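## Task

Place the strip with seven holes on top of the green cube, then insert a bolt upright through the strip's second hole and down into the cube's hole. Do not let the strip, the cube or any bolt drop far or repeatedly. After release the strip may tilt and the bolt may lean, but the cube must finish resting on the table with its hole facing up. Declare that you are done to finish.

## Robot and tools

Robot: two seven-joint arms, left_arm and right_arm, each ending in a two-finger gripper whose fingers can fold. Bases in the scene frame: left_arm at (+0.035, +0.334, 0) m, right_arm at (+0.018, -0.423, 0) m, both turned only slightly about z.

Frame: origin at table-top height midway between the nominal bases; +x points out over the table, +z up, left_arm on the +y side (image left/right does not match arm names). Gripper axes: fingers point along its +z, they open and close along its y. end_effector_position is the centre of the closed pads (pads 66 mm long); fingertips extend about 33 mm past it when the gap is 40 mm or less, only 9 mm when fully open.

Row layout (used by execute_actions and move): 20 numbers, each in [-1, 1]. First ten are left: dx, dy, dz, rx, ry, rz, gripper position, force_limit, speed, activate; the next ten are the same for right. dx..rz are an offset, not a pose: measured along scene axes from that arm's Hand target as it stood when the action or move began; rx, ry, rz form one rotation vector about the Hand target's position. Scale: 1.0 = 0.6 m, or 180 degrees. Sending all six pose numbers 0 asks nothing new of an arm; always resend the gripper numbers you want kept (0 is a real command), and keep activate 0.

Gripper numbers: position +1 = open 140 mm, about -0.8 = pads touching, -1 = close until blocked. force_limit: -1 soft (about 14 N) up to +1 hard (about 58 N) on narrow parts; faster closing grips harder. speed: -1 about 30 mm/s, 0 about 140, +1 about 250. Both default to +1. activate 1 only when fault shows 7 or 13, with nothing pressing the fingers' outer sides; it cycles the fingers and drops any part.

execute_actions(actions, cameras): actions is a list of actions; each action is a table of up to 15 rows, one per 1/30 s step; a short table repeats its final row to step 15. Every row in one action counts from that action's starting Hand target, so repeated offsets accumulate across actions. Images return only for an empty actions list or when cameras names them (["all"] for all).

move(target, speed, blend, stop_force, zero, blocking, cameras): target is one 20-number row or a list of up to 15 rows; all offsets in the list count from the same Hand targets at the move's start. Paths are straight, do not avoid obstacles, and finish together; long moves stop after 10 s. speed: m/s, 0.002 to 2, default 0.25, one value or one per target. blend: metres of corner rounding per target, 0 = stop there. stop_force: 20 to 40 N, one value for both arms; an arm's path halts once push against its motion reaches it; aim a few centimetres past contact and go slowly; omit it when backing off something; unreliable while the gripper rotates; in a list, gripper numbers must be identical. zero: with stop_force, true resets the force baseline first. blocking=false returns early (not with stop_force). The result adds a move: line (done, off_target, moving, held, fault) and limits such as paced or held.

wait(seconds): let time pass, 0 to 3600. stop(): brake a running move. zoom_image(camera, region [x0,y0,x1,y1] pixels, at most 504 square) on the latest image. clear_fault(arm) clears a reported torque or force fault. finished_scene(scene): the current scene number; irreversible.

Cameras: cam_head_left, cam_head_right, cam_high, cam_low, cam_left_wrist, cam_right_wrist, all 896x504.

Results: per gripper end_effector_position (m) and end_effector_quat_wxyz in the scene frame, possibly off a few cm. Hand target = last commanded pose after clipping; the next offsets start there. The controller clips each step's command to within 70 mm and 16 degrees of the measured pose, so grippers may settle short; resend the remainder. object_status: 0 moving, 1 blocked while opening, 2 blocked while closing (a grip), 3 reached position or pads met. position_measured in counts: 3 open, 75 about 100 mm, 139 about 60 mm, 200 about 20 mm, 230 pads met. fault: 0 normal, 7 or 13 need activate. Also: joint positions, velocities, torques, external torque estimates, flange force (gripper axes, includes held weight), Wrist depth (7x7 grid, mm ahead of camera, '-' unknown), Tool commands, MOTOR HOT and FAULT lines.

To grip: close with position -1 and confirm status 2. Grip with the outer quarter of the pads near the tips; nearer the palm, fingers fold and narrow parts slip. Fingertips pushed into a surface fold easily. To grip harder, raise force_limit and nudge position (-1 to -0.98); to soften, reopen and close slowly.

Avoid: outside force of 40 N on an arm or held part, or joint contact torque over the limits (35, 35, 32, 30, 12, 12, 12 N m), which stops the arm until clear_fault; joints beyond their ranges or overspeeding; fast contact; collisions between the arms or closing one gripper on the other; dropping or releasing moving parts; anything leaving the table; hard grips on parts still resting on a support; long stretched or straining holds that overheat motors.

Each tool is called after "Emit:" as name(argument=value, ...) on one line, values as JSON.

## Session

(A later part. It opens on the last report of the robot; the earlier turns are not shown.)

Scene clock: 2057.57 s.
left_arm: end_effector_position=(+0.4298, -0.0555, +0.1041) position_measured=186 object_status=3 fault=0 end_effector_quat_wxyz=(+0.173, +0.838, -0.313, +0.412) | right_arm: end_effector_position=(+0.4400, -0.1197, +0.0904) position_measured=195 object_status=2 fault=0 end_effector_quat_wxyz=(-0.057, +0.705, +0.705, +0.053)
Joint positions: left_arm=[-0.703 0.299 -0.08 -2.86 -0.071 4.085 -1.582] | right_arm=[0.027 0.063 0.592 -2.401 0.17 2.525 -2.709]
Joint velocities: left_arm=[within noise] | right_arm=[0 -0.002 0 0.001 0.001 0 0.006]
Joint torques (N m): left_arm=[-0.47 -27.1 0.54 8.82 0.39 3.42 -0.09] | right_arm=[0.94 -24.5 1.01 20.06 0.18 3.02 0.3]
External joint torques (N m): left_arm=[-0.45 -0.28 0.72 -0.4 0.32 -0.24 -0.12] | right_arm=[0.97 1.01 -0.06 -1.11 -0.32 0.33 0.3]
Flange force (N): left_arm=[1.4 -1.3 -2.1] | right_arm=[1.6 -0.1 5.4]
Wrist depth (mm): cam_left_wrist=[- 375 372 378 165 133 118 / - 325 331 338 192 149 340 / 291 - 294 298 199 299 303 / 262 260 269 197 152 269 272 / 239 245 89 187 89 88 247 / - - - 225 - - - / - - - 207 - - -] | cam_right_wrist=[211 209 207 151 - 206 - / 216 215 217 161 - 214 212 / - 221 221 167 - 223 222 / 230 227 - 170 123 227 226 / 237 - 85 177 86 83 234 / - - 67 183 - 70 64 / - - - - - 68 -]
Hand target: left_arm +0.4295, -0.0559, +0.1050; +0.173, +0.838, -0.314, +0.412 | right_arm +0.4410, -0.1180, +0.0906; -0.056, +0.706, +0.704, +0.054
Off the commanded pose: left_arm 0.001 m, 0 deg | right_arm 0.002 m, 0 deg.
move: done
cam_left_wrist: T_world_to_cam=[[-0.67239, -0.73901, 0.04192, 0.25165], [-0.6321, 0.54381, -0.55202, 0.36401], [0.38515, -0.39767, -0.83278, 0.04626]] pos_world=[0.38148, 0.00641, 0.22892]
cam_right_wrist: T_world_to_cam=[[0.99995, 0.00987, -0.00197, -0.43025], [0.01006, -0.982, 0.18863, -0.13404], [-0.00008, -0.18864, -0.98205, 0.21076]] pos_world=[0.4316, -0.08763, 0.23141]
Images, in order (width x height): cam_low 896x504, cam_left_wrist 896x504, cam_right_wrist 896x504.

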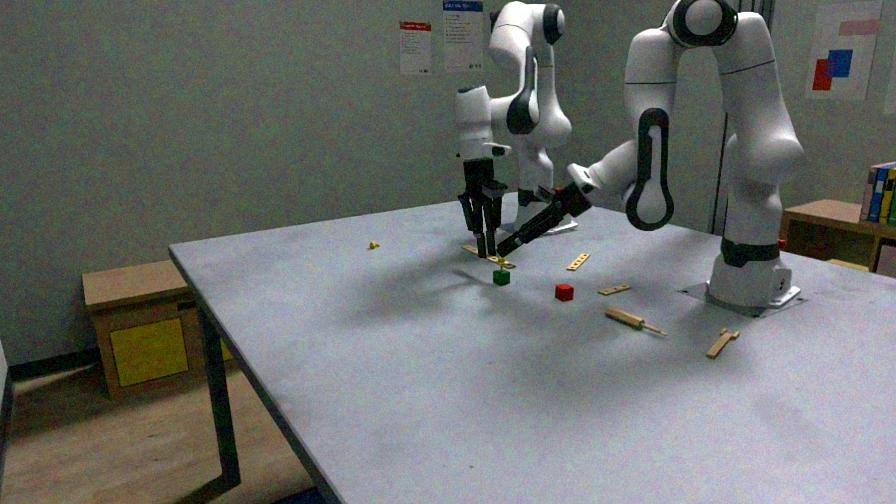

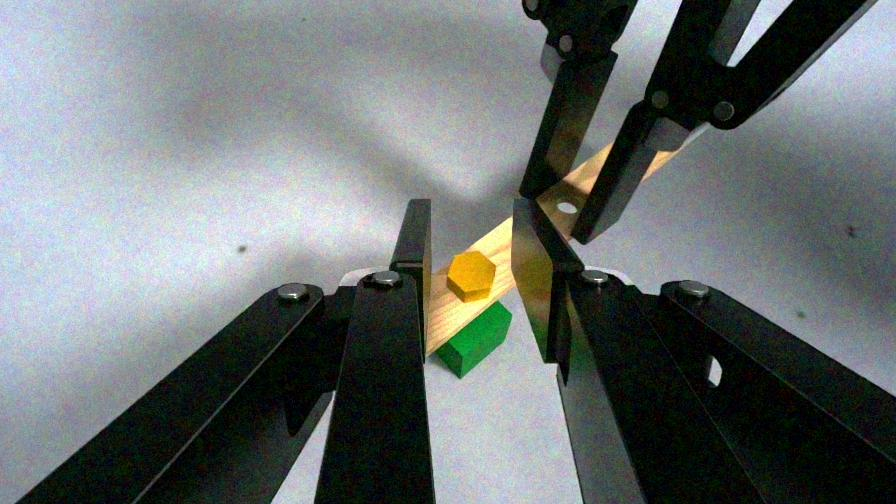

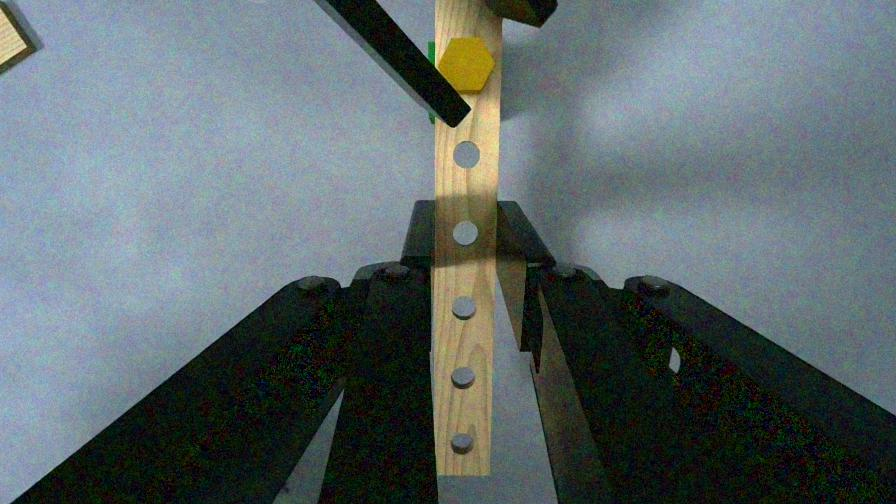

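Emit:
move(target=[[0.003, 0.0012, 0, 0, 0, 0, -0.45, -0.5, -1, 0, 0.0009, 0.002, 0, 0, 0, 0, -1, -0.1, -1, 0], [0.003, 0.0012, -0.0235, 0, 0, 0, -0.45, -0.5, -1, 0, 0.0009, 0.002, 0, 0, 0, 0, -1, -0.1, -1, 0]], speed=0.02, cameras=["cam_left_wrist", "cam_right_wrist", "cam_low"])

Emit:
zoom_image(camera="cam_left_wrist", region=[400, 180, 550, 390])

Emit:
zoom_image(camera="cam_right_wrist", region=[400, 0, 540, 140])

Emit:
zoom_image(camera="cam_low", region=[488, 250, 516, 278])

Scene clock: 2253.87 s.
left_arm: end_effector_position=(+0.4311, -0.0548, +0.0911) position_measured=186 object_status=3 fault=0 end_effector_quat_wxyz=(+0.173, +0.839, -0.313, +0.411) | right_arm: end_effector_position=(+0.4408, -0.1186, +0.0905) position_measured=195 object_status=2 fault=0 end_effector_quat_wxyz=(-0.057, +0.706, +0.704, +0.053)
Joint positions: left_arm=[-0.698 0.356 -0.078 -2.842 -0.062 4.122 -1.582] | right_arm=[0.028 0.067 0.592 -2.397 0.166 2.525 -2.703]
Joint velocities: left_arm=[0 0.001 -0.001 0.001 0 0.005 0.001] | right_arm=[within noise]
Joint torques (N m): left_arm=[-0.54 -26.72 0.97 8.94 0.36 3.79 0.03] | right_arm=[0.86 -24.62 1.35 20.08 0.18 2.97 0.25]
External joint torques (N m): left_arm=[-0.55 1.09 1.16 0.47 0.32 0.12 0] | right_arm=[0.88 1.07 0.2 -1.15 -0.32 0.27 0.25]
Flange force (N): left_arm=[-3.6 -1.5 5.1] | right_arm=[1.5 -0.2 5.2]
Wrist depth (mm): cam_left_wrist=[- 362 351 - 164 129 116 / - 300 302 - 187 151 328 / 274 277 277 274 197 277 285 / 247 249 256 175 152 260 257 / 226 231 89 194 88 88 232 / - - - 211 - - - / - - - 195 - - -] | cam_right_wrist=[211 210 208 155 209 212 208 / 217 214 - 162 214 215 213 / 223 230 221 168 221 221 - / 229 229 - 169 124 226 228 / 237 234 85 177 86 80 236 / - - 67 182 - 70 68 / - - - - - 68 -]
Hand target: left_arm +0.4313, -0.0551, +0.0909; +0.173, +0.838, -0.314, +0.412 | right_arm +0.4415, -0.1168, +0.0906; -0.056, +0.706, +0.704, +0.054
Off the commanded pose: left_arm 0.000 m, 0 deg | right_arm 0.002 m, 0 deg.
move: done
cam_left_wrist: T_world_to_cam=[[-0.67207, -0.73923, 0.04328, 0.2533], [-0.63324, 0.54345, -0.55106, 0.3577], [0.38384, -0.39775, -0.83334, 0.03584]] pos_world=[0.38299, 0.00711, 0.21602]
cam_right_wrist: T_world_to_cam=[[0.99997, 0.00753, -0.00193, -0.43129], [0.00776, -0.982, 0.18871, -0.13199], [-0.00047, -0.18872, -0.98203, 0.21113]] pos_world=[0.4324, -0.08652, 0.23141]
Images, in order (width x height): cam_low 896x504, cam_left_wrist 896x504, cam_right_wrist 896x504.

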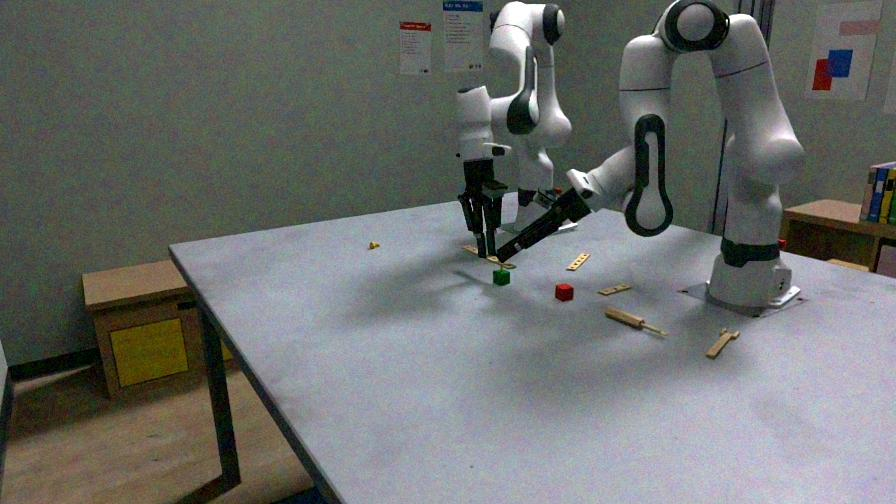

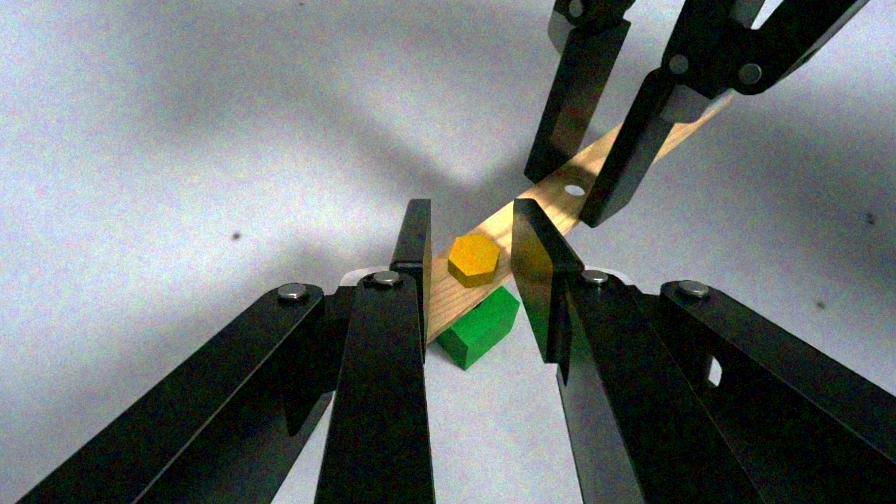

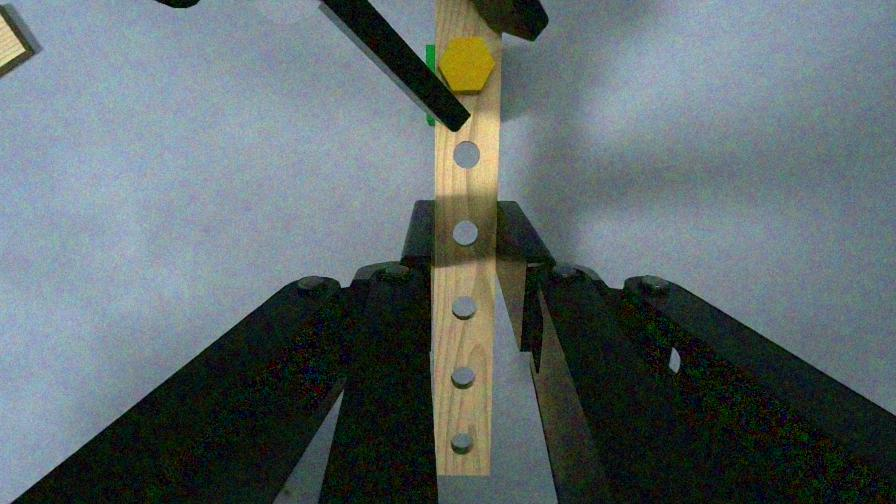

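Scaled by 2.400 from the camera's image (finer frame: 1280x720).

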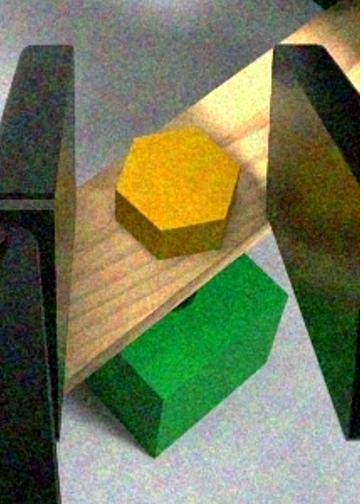

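Scaled by 3.600 from the camera's image (finer frame: 1280x720).

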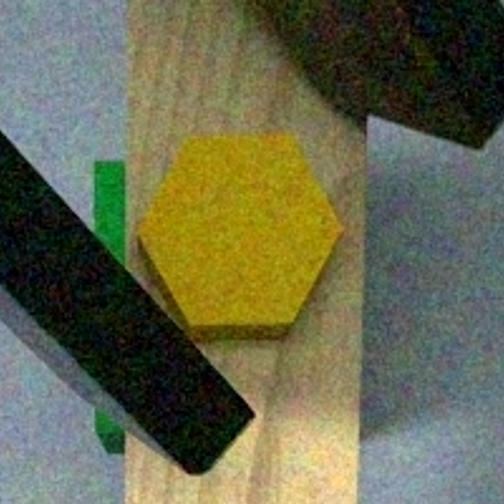

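Scaled by 18.000 from the camera's image (finer frame: 1280x720).

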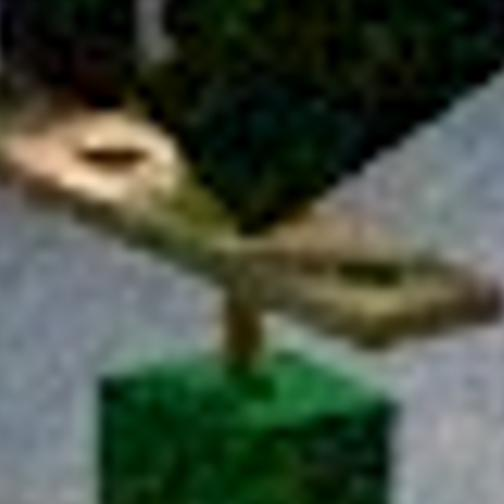

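Emit:
zoom_image(camera="cam_right_wrist", region=[410, 35, 450, 135])

Emit:
zoom_image(camera="cam_left_wrist", region=[425, 270, 525, 380])

Scaled by 5.040 from the camera's image (finer frame: 1280x720).

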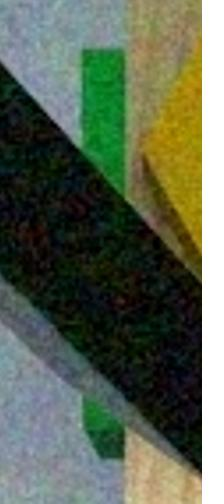

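Scaled by 4.582 from the camera's image (finer frame: 1280x720).

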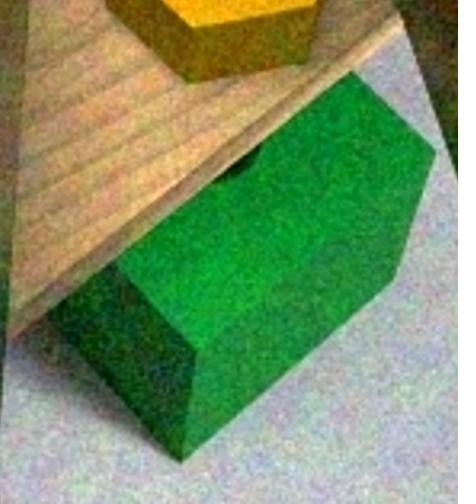

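Emit:
move(target=[[-0.0009, -0.0009, -0.002, 0, 0, 0, -0.45, -0.5, -1, 0, 0, 0, 0, 0, 0, 0, -1, -0.1, -1, 0]], speed=0.02)

Emit:
execute_actions(actions=[[[0,0,0,0,0,0,-1,-0.5,-1,0,0,0,0,0,0,0,-1,-0.1,-1,0]],[[0,0,0,0,0,0,-1,-0.5,-1,0,0,0,0,0,0,0,-1,-0.1,-1,0]],[[0,0,0,0,0,0,-1,-0.5,-1,0,0,0,0,0,0,0,-1,-0.1,-1,0]]], cameras=["cam_left_wrist", "cam_right_wrist", "cam_low"])

Emit:
zoom_image(camera="cam_left_wrist", region=[400, 180, 550, 390])

Emit:
zoom_image(camera="cam_right_wrist", region=[400, 0, 540, 140])

Emit:
zoom_image(camera="cam_low", region=[488, 250, 516, 278])

Scene clock: 2339.37 s.
left_arm: end_effector_position=(+0.4311, -0.0549, +0.0900) position_measured=186 object_status=3 fault=0 end_effector_quat_wxyz=(+0.173, +0.838, -0.313, +0.411) | right_arm: end_effector_position=(+0.4408, -0.1186, +0.0905) position_measured=195 object_status=2 fault=0 end_effector_quat_wxyz=(-0.057, +0.706, +0.704, +0.053)
Joint positions: left_arm=[-0.698 0.361 -0.078 -2.84 -0.062 4.126 -1.582] | right_arm=[0.028 0.067 0.592 -2.397 0.166 2.525 -2.703]
Joint torques (N m): left_arm=[-0.93 -26.78 0.53 8.87 -0.01 3.77 0] | right_arm=[0.92 -24.61 1.37 20.08 0.17 2.96 0.26]
External joint torques (N m): left_arm=[-0.86 0.96 0.79 0.6 -0.06 0.12 -0.03] | right_arm=[0.95 1.07 0.23 -1.13 -0.33 0.26 0.26]
Flange force (N): left_arm=[-3.2 1.4 5.0] | right_arm=[1.7 -0.1 5.3]
Wrist depth (mm): cam_left_wrist=[345 349 353 354 161 128 127 / 303 306 302 308 187 151 324 / 271 273 277 277 195 277 287 / 245 248 254 173 152 255 256 / 224 - 89 193 88 88 233 / - - - 210 - - - / - - - 194 - - -] | cam_right_wrist=[210 208 111 151 - 209 207 / - - - 162 214 215 215 / - 222 222 167 220 222 220 / 228 229 231 169 225 226 229 / - - 85 177 86 83 234 / - - 67 182 - 70 68 / - - - 188 - 68 -]
Hand target: left_arm +0.4307, -0.0557, +0.0897; +0.173, +0.838, -0.314, +0.412 | right_arm +0.4415, -0.1168, +0.0906; -0.056, +0.706, +0.704, +0.054
Off the commanded pose: left_arm 0.001 m, 0 deg | right_arm 0.002 m, 0 deg.
move: done

Scene clock: 2341.07 s.
left_arm: end_effector_position=(+0.4312, -0.0550, +0.0901) position_measured=204 object_status=2 fault=0 end_effector_quat_wxyz=(+0.173, +0.838, -0.313, +0.411) | right_arm: end_effector_position=(+0.4408, -0.1186, +0.0904) position_measured=195 object_status=2 fault=0 end_effector_quat_wxyz=(-0.057, +0.706, +0.704, +0.053)
Joint positions: left_arm=[-0.698 0.361 -0.078 -2.84 -0.062 4.127 -1.582] | right_arm=[0.028 0.067 0.592 -2.397 0.166 2.525 -2.703]
Joint torques (N m): left_arm=[-0.98 -26.79 0.53 8.84 -0.01 3.8 0.03] | right_arm=[0.88 -24.64 1.32 20.06 0.18 2.97 0.24]
External joint torques (N m): left_arm=[-1.05 1.06 0.67 0.49 -0.04 0.14 0] | right_arm=[0.93 1.01 0.2 -1.17 -0.33 0.26 0.24]
External joint torques at the end of the 1st action: left_arm=[-0.95 0.95 0.69 0.54 -0.03 0.14 0.02] | right_arm=[1 1.13 0.27 -1.23 -0.33 0.25 0.27]
External joint torques at the end of the 2nd action: left_arm=[-0.91 1.04 0.75 0.52 -0.05 0.15 0.02] | right_arm=[1.08 1.16 0.32 -1.3 -0.33 0.24 0.26]
Flange force (N): left_arm=[-3.7 1.9 5.0] | right_arm=[1.4 -0.4 5.1]
Flange force at the end of the 1st action (N): left_arm=[-3.3 1.7 4.8] | right_arm=[1.6 -0.4 5.4]
Flange force at the end of the 2nd action (N): left_arm=[-3.6 1.6 5.0] | right_arm=[1.7 -0.5 5.5]
Wrist depth (mm): cam_left_wrist=[344 344 - 353 167 128 114 / 304 306 310 311 181 146 - / 272 274 275 283 196 280 282 / - 248 249 170 195 253 256 / 226 229 89 192 89 88 233 / - - - - - - 217 / - - - 194 - - -] | cam_right_wrist=[209 212 209 127 207 208 207 / 217 217 214 164 214 213 213 / 224 224 - 167 219 220 220 / 230 230 - 169 116 229 225 / 238 75 85 176 86 83 235 / - - 67 183 - 70 64 / - - - - - 68 -]
Hand target: left_arm +0.4307, -0.0557, +0.0897; +0.173, +0.838, -0.314, +0.412 | right_arm +0.4415, -0.1168, +0.0906; -0.056, +0.706, +0.704, +0.054
Off the commanded pose: left_arm 0.001 m, 0 deg | right_arm 0.002 m, 0 deg.
cam_left_wrist: T_world_to_cam=[[-0.67203, -0.73925, 0.04346, 0.2533], [-0.63297, 0.54299, -0.55182, 0.35715], [0.38434, -0.39835, -0.83283, 0.03463]] pos_world=[0.38299, 0.00712, 0.21492]
cam_right_wrist: T_world_to_cam=[[0.99997, 0.00753, -0.00193, -0.43129], [0.00776, -0.982, 0.18871, -0.13199], [-0.00047, -0.18872, -0.98203, 0.21113]] pos_world=[0.4324, -0.08652, 0.23141]
Images, in order (width x height): cam_low 896x504, cam_left_wrist 896x504, cam_right_wrist 896x504.

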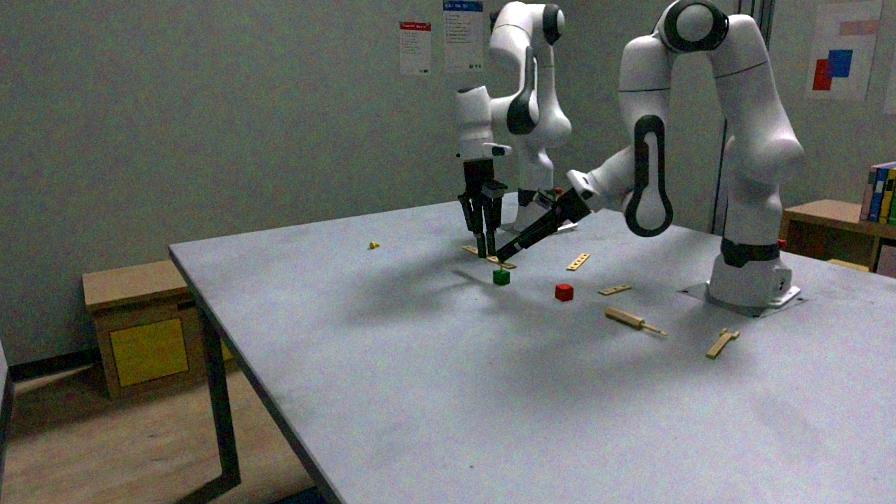

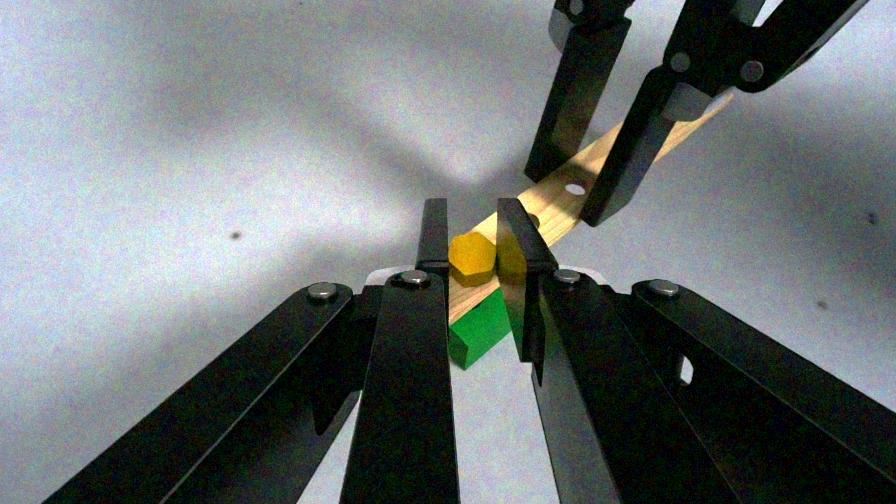

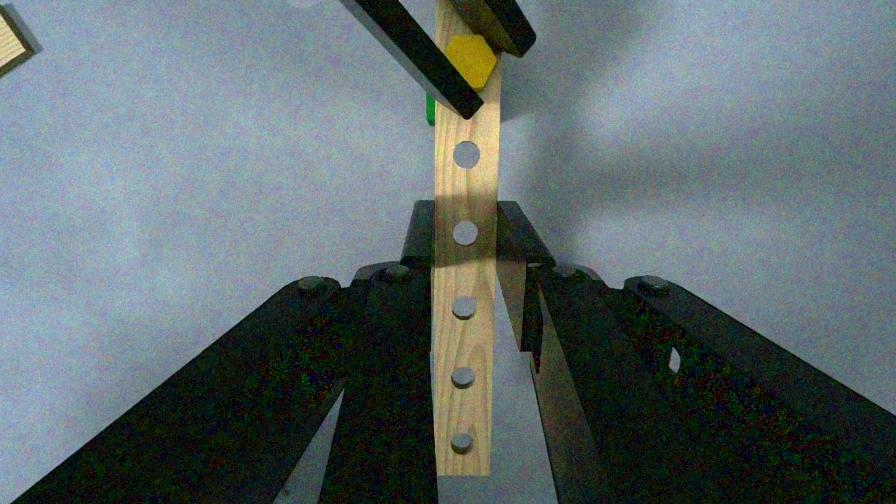

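Scaled by 2.400 from the camera's image (finer frame: 1280x720).

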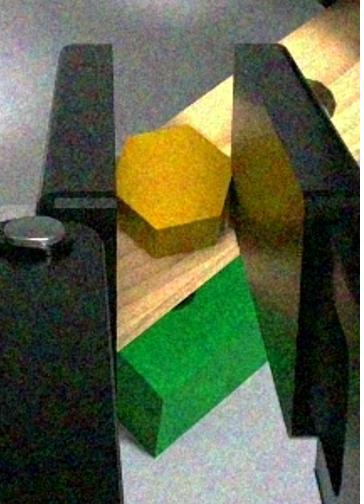

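Scaled by 3.600 from the camera's image (finer frame: 1280x720).

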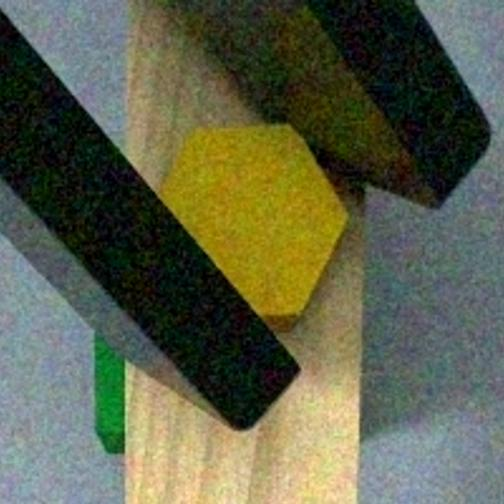

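Scaled by 18.000 from the camera's image (finer frame: 1280x720).

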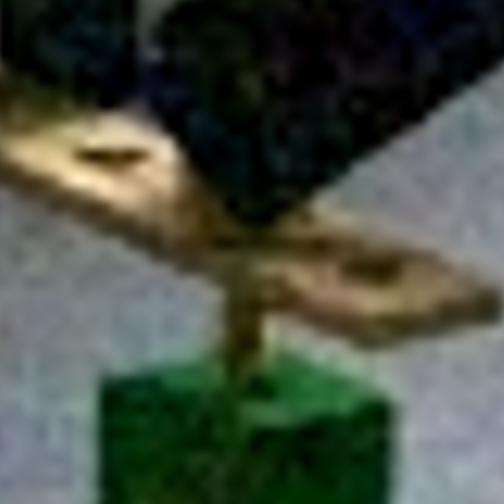

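Emit:
move(target=[[0, 0, 0, 0, 0, 0, -1, -0.5, -1, 0, 0, 0, -0.0067, 0, 0, 0, -1, -0.1, -1, 0]], speed=0.02, cameras=["cam_left_wrist", "cam_right_wrist", "cam_low"])

Emit:
zoom_image(camera="cam_left_wrist", region=[430, 210, 530, 360])

Emit:
zoom_image(camera="cam_right_wrist", region=[420, 20, 520, 130])

Emit:
zoom_image(camera="cam_low", region=[488, 250, 516, 278])

Scene clock: 2386.50 s.
left_arm: end_effector_position=(+0.4312, -0.0549, +0.0901) position_measured=204 object_status=2 fault=0 end_effector_quat_wxyz=(+0.173, +0.838, -0.313, +0.411) | right_arm: end_effector_position=(+0.4414, -0.1178, +0.0873) position_measured=195 object_status=2 fault=0 end_effector_quat_wxyz=(-0.057, +0.705, +0.705, +0.053)
Joint positions: left_arm=[-0.698 0.361 -0.078 -2.84 -0.062 4.127 -1.582] | right_arm=[0.029 0.077 0.592 -2.397 0.16 2.535 -2.7]
Joint velocities: left_arm=[within noise] | right_arm=[0 0 0 -0.001 -0.002 0.004 0.001]
Joint torques (N m): left_arm=[-0.96 -26.81 0.54 8.88 -0.02 3.81 0.03] | right_arm=[0.84 -24.8 1.2 19.62 0.15 3.01 0.28]
External joint torques (N m): left_arm=[-0.92 0.99 0.78 0.55 -0.06 0.15 0] | right_arm=[0.97 0.97 -0.01 -1.41 -0.34 0.32 0.28]
Flange force (N): left_arm=[-3.4 1.6 5.0] | right_arm=[1.0 -1.0 5.4]
Wrist depth (mm): cam_left_wrist=[346 347 355 351 165 130 113 / 304 307 303 306 185 152 320 / 269 274 276 276 198 280 283 / - 248 249 170 243 255 256 / 220 230 89 193 89 88 232 / - - - - - - - / - - - 194 - - -] | cam_right_wrist=[206 207 206 131 205 204 204 / - 212 212 163 211 - - / 220 220 218 168 218 217 217 / 231 223 224 169 221 222 223 / 235 75 85 177 86 80 230 / - - 67 182 - 70 68 / - - - 189 - 68 -]
Hand target: left_arm +0.4307, -0.0557, +0.0897; +0.173, +0.838, -0.314, +0.412 | right_arm +0.4415, -0.1168, +0.0865; -0.056, +0.706, +0.704, +0.054
Off the commanded pose: left_arm 0.001 m, 0 deg | right_arm 0.001 m, 0 deg.
move: done
cam_left_wrist: T_world_to_cam=[[-0.672, -0.73928, 0.04339, 0.2533], [-0.633, 0.54301, -0.55178, 0.35715], [0.38435, -0.39826, -0.83286, 0.03463]] pos_world=[0.38299, 0.00712, 0.21492]
cam_right_wrist: T_world_to_cam=[[0.99996, 0.00896, -0.00087, -0.43191], [0.00896, -0.98216, 0.18782, -0.13106], [0.00082, -0.18782, -0.9822, 0.20777]] pos_world=[0.4329, -0.08583, 0.22831]
Images, in order (width x height): cam_low 896x504, cam_left_wrist 896x504, cam_right_wrist 896x504.

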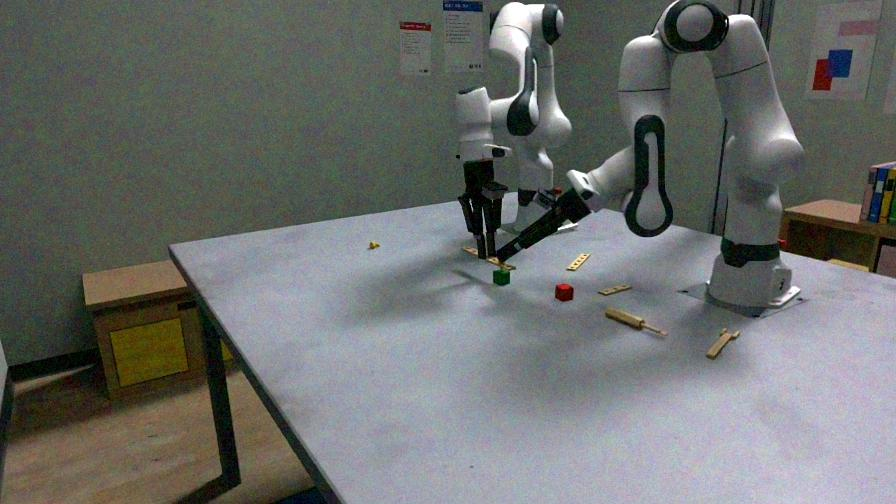

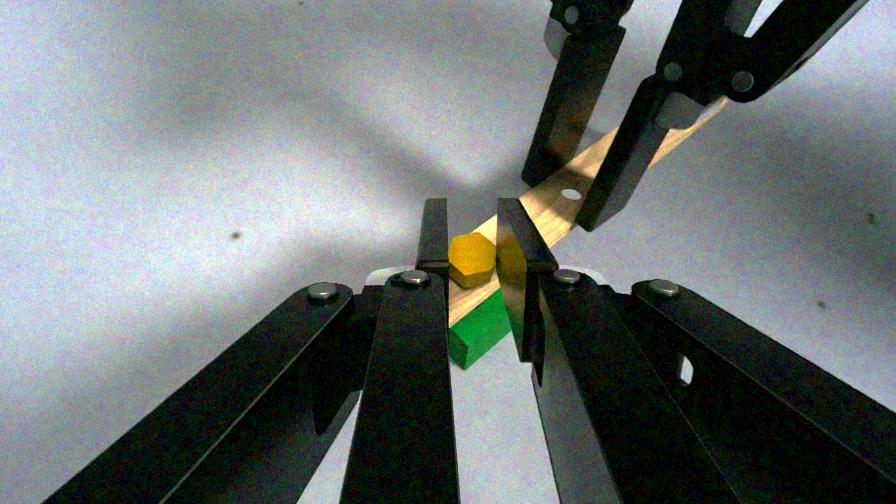

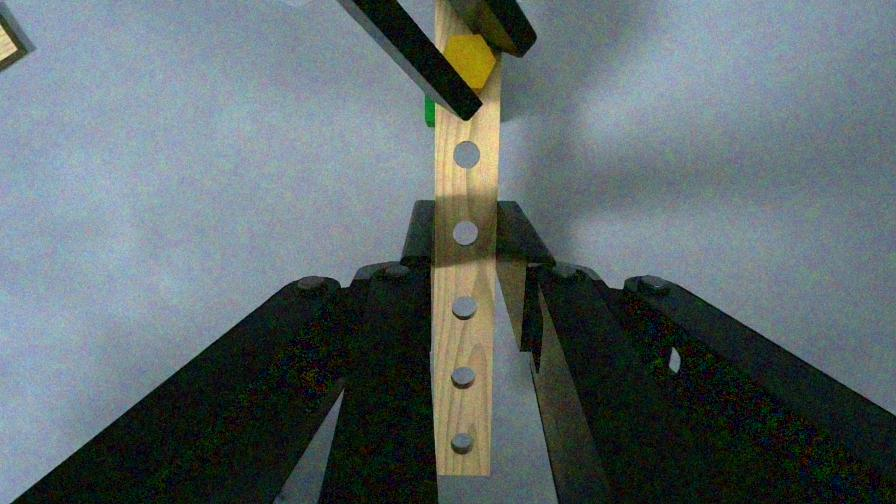

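Scaled by 3.360 from the camera's image (finer frame: 1280x720).

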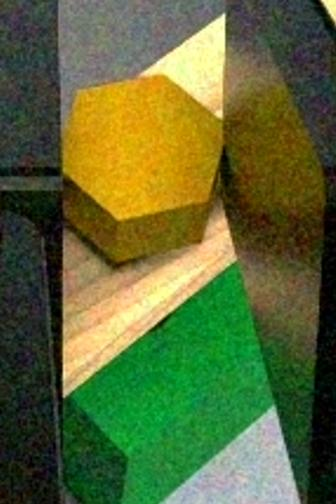

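Scaled by 4.582 from the camera's image (finer frame: 1280x720).

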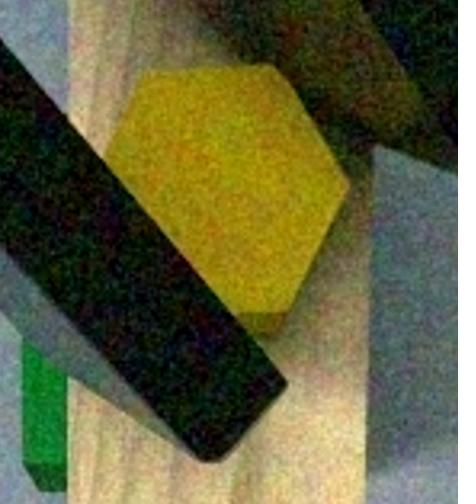

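Scaled by 18.000 from the camera's image (finer frame: 1280x720).

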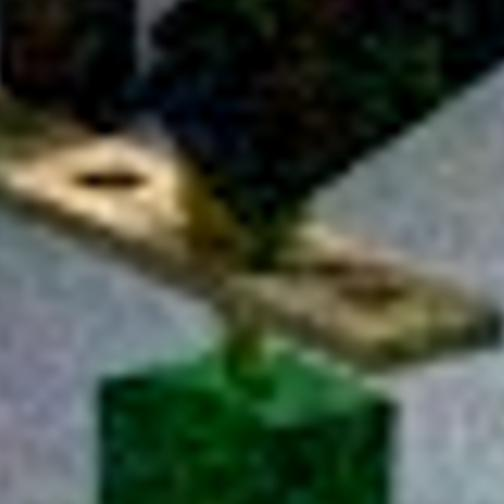

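Emit:
execute_actions(actions=[], cameras=["cam_high", "cam_head_left", "cam_head_right"])

Emit:
zoom_image(camera="cam_high", region=[400, 250, 440, 290])

Emit:
zoom_image(camera="cam_head_left", region=[450, 270, 510, 330])

Emit:
zoom_image(camera="cam_head_right", region=[460, 270, 520, 330])

Scene clock: 2456.20 s.
left_arm: end_effector_position=(+0.4312, -0.0549, +0.0901) position_measured=204 object_status=2 fault=0 end_effector_quat_wxyz=(+0.173, +0.838, -0.313, +0.411) | right_arm: end_effector_position=(+0.4415, -0.1178, +0.0873) position_measured=195 object_status=2 fault=0 end_effector_quat_wxyz=(-0.057, +0.705, +0.705, +0.053)
Joint positions: left_arm=[-0.698 0.361 -0.078 -2.84 -0.062 4.127 -1.582] | right_arm=[0.029 0.077 0.592 -2.397 0.159 2.536 -2.699]
Joint velocities: within noise
Joint torques (N m): left_arm=[-0.94 -26.79 0.38 8.87 0.04 3.8 0.04] | right_arm=[0.82 -24.81 1.22 19.71 0.16 3.08 0.3]
External joint torques (N m): left_arm=[-0.88 0.98 0.65 0.56 -0.01 0.15 0.01] | right_arm=[0.82 1.13 -0.12 -1.46 -0.33 0.36 0.3]
Flange force (N): left_arm=[-3.4 1.4 4.9] | right_arm=[0.9 -0.7 5.9]
Wrist depth (mm): cam_left_wrist=[- 347 351 356 166 130 112 / 304 300 315 312 186 152 311 / 273 275 - 277 198 277 283 / 234 248 248 170 124 255 256 / 225 229 89 193 88 88 232 / - - - - - - 218 / - - - - - - -] | cam_right_wrist=[206 206 205 130 205 205 208 / 211 214 213 162 212 212 209 / 220 219 218 168 215 217 - / - 225 223 169 221 224 224 / - - 85 177 86 83 230 / - - 67 183 - 70 64 / - - - 188 - 68 -]
Hand target: left_arm +0.4307, -0.0557, +0.0897; +0.173, +0.838, -0.314, +0.412 | right_arm +0.4415, -0.1168, +0.0865; -0.056, +0.706, +0.704, +0.054
Tool commands: left_gripper/position=-1.0 left_gripper/force_limit=-0.5 left_gripper/speed=-1.0 left_gripper/activate=+0.0 right_gripper/position=-1.0 right_gripper/force_limit=-0.1 right_gripper/speed=-1.0 right_gripper/activate=+0.0
Off the commanded pose: left_arm 0.001 m, 0 deg | right_arm 0.001 m, 0 deg.
Images, in order (width x height): cam_head_left 896x504, cam_head_right 896x504, cam_high 896x504.

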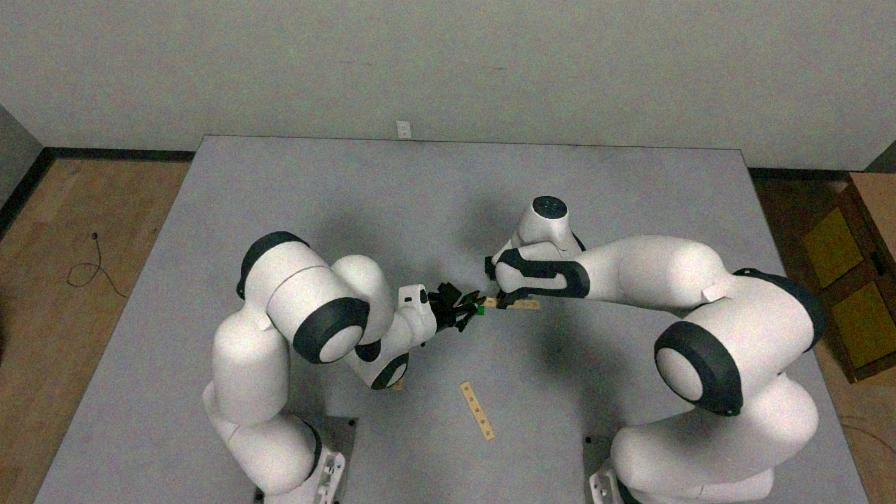

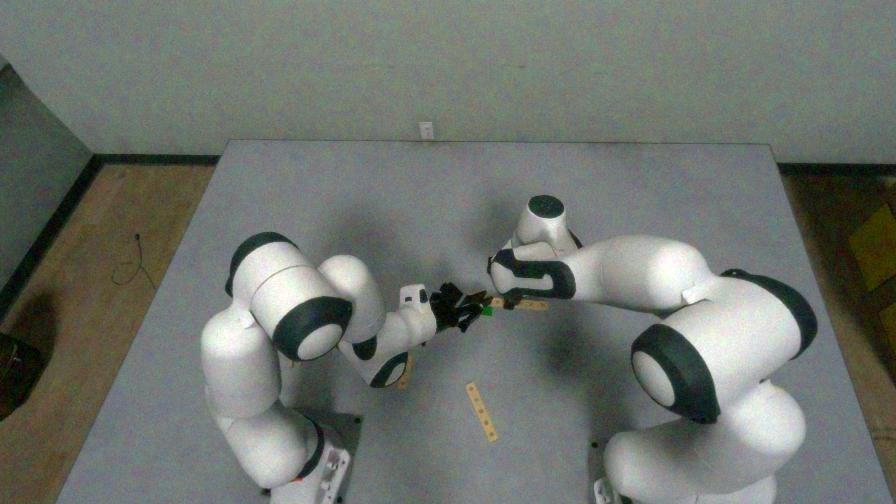

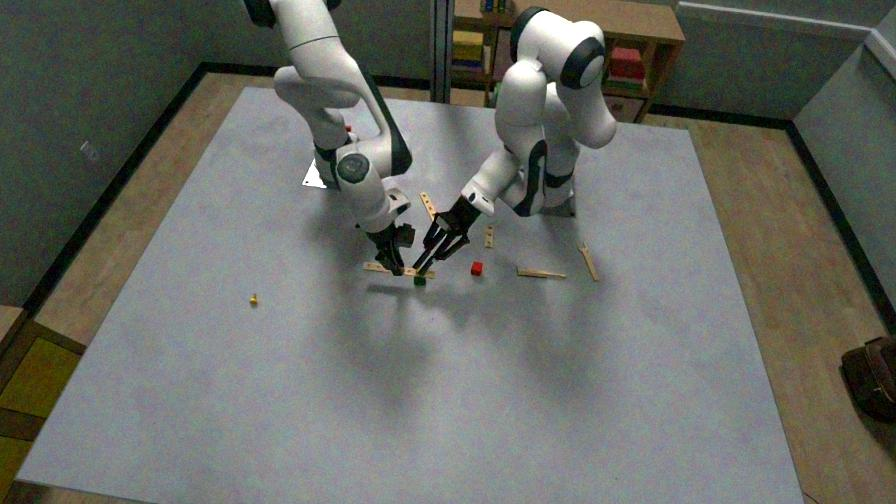

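Scaled by 12.600 from the camera's image (finer frame: 1280x720).

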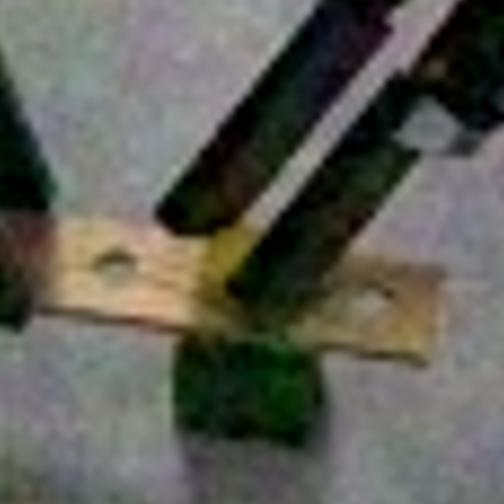

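Scaled by 8.400 from the camera's image (finer frame: 1280x720).

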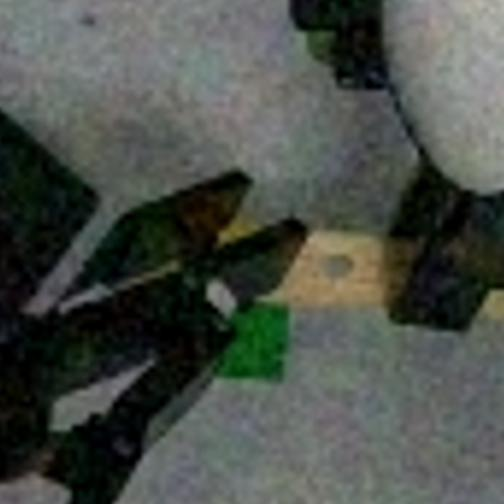

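Scaled by 8.400 from the camera's image (finer frame: 1280x720).

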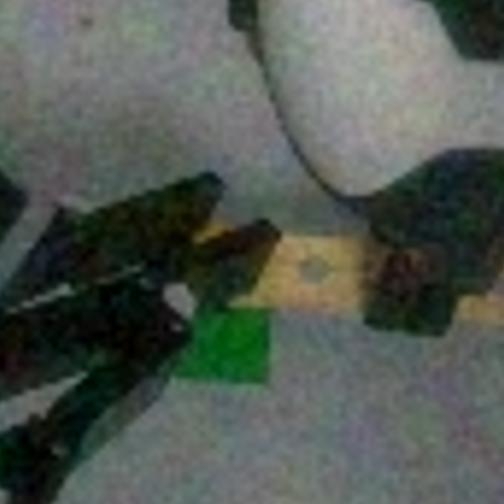

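Emit:
move(target=[[-0.002, -0.0003, 0, 0, 0, 0, -1, -0.5, -1, 0, -0.0022, 0, 0, 0, 0, 0, -1, -0.1, -1, 0]], speed=0.01, cameras=["cam_left_wrist", "cam_right_wrist", "cam_low"])

Emit:
zoom_image(camera="cam_right_wrist", region=[420, 20, 520, 130])

Emit:
zoom_image(camera="cam_low", region=[488, 250, 516, 278])

Scene clock: 2516.07 s.
left_arm: end_effector_position=(+0.4302, -0.0561, +0.0904) position_measured=204 object_status=2 fault=0 end_effector_quat_wxyz=(+0.174, +0.838, -0.314, +0.411) | right_arm: end_effector_position=(+0.4402, -0.1182, +0.0863) position_measured=195 object_status=2 fault=0 end_effector_quat_wxyz=(-0.057, +0.705, +0.705, +0.052)
Joint positions: left_arm=[-0.7 0.361 -0.079 -2.84 -0.062 4.128 -1.582] | right_arm=[0.029 0.077 0.592 -2.4 0.159 2.536 -2.699]
Joint torques (N m): left_arm=[-1.59 -27.04 0.21 8.14 -0.06 3.91 -0.01] | right_arm=[0.79 -25.6 1.73 19.27 0.71 3.1 0.24]
External joint torques (N m): left_arm=[-1.52 0.74 0.48 -0.17 -0.11 0.26 -0.04] | right_arm=[0.81 0.26 0.4 -1.83 0.22 0.39 0.24]
Flange force (N): left_arm=[-3.6 3.6 1.9] | right_arm=[-1.6 -5.8 2.5]
Wrist depth (mm): cam_left_wrist=[347 - 346 - 165 131 122 / 305 307 300 300 186 151 - / 267 274 274 279 201 282 286 / 247 248 251 169 197 255 241 / 225 230 89 193 88 88 232 / - - - - - - 218 / - - - 195 - - -] | cam_right_wrist=[206 206 205 131 204 204 - / 211 211 212 160 210 211 209 / 218 219 217 167 216 216 219 / - 225 221 170 118 - - / 235 230 85 177 85 86 232 / - - 67 182 - 70 68 / - - - - - 68 -]
Hand target: left_arm +0.4295, -0.0559, +0.0897; +0.173, +0.838, -0.314, +0.412 | right_arm +0.4402, -0.1168, +0.0865; -0.056, +0.706, +0.704, +0.054
Off the commanded pose: left_arm 0.001 m, 0 deg | right_arm 0.001 m, 0 deg.
move: done
cam_left_wrist: T_world_to_cam=[[-0.67399, -0.73746, 0.04347, 0.25276], [-0.63121, 0.5443, -0.55255, 0.35665], [0.38382, -0.39985, -0.83235, 0.03488]] pos_world=[0.38209, 0.00622, 0.21512]
cam_right_wrist: T_world_to_cam=[[0.99996, 0.0091, -0.00224, -0.43049], [0.00936, -0.98197, 0.18881, -0.13142], [-0.00048, -0.18882, -0.98201, 0.20709]] pos_world=[0.4318, -0.08602, 0.22721]
Images, in order (width x height): cam_low 896x504, cam_left_wrist 896x504, cam_right_wrist 896x504.

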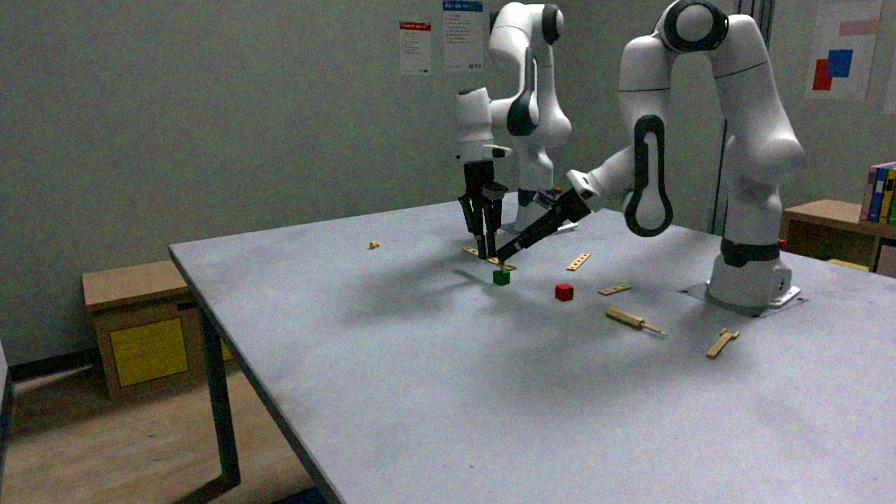

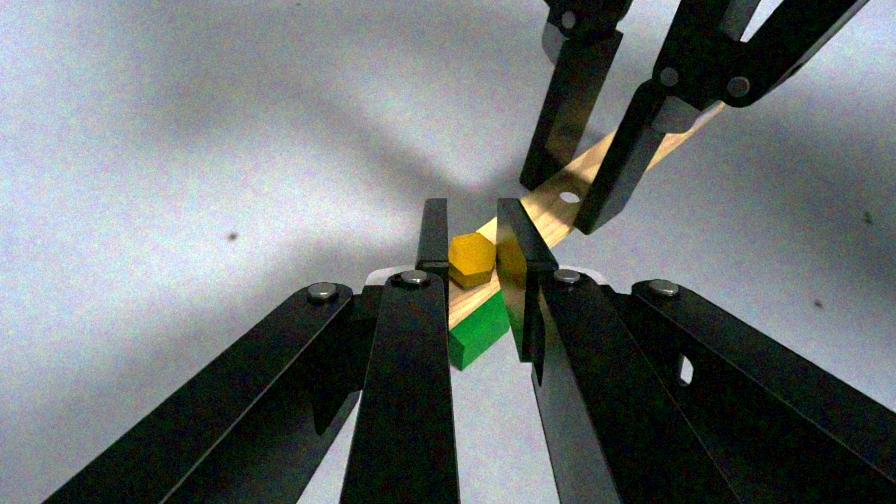

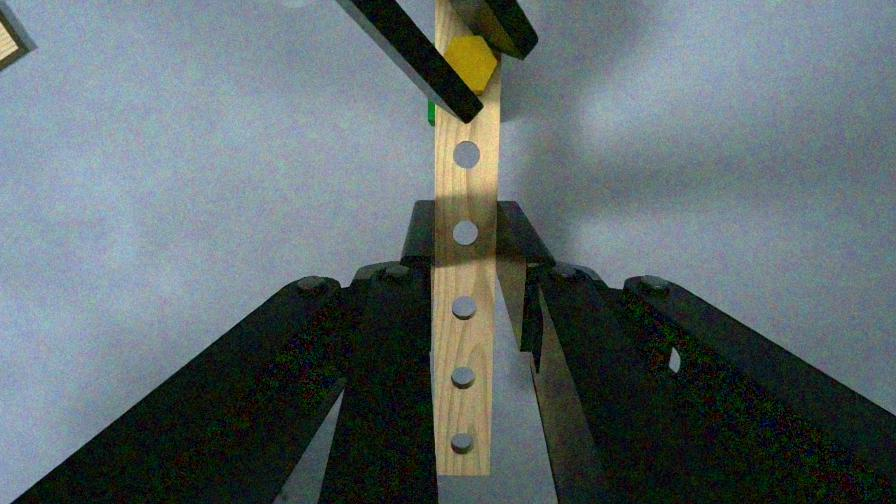

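Scaled by 4.582 from the camera's image (finer frame: 1280x720).

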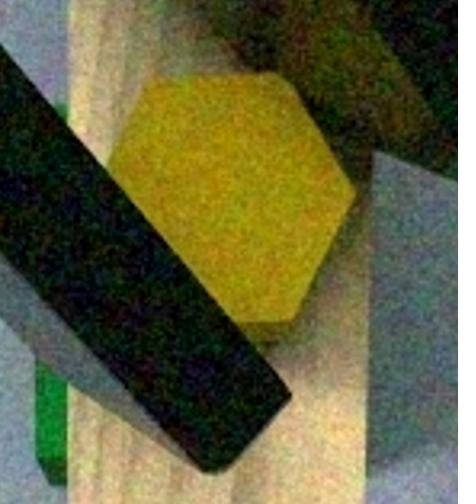

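Scaled by 18.000 from the camera's image (finer frame: 1280x720).

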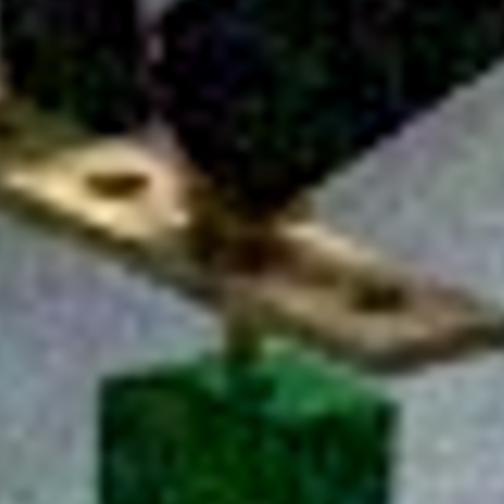

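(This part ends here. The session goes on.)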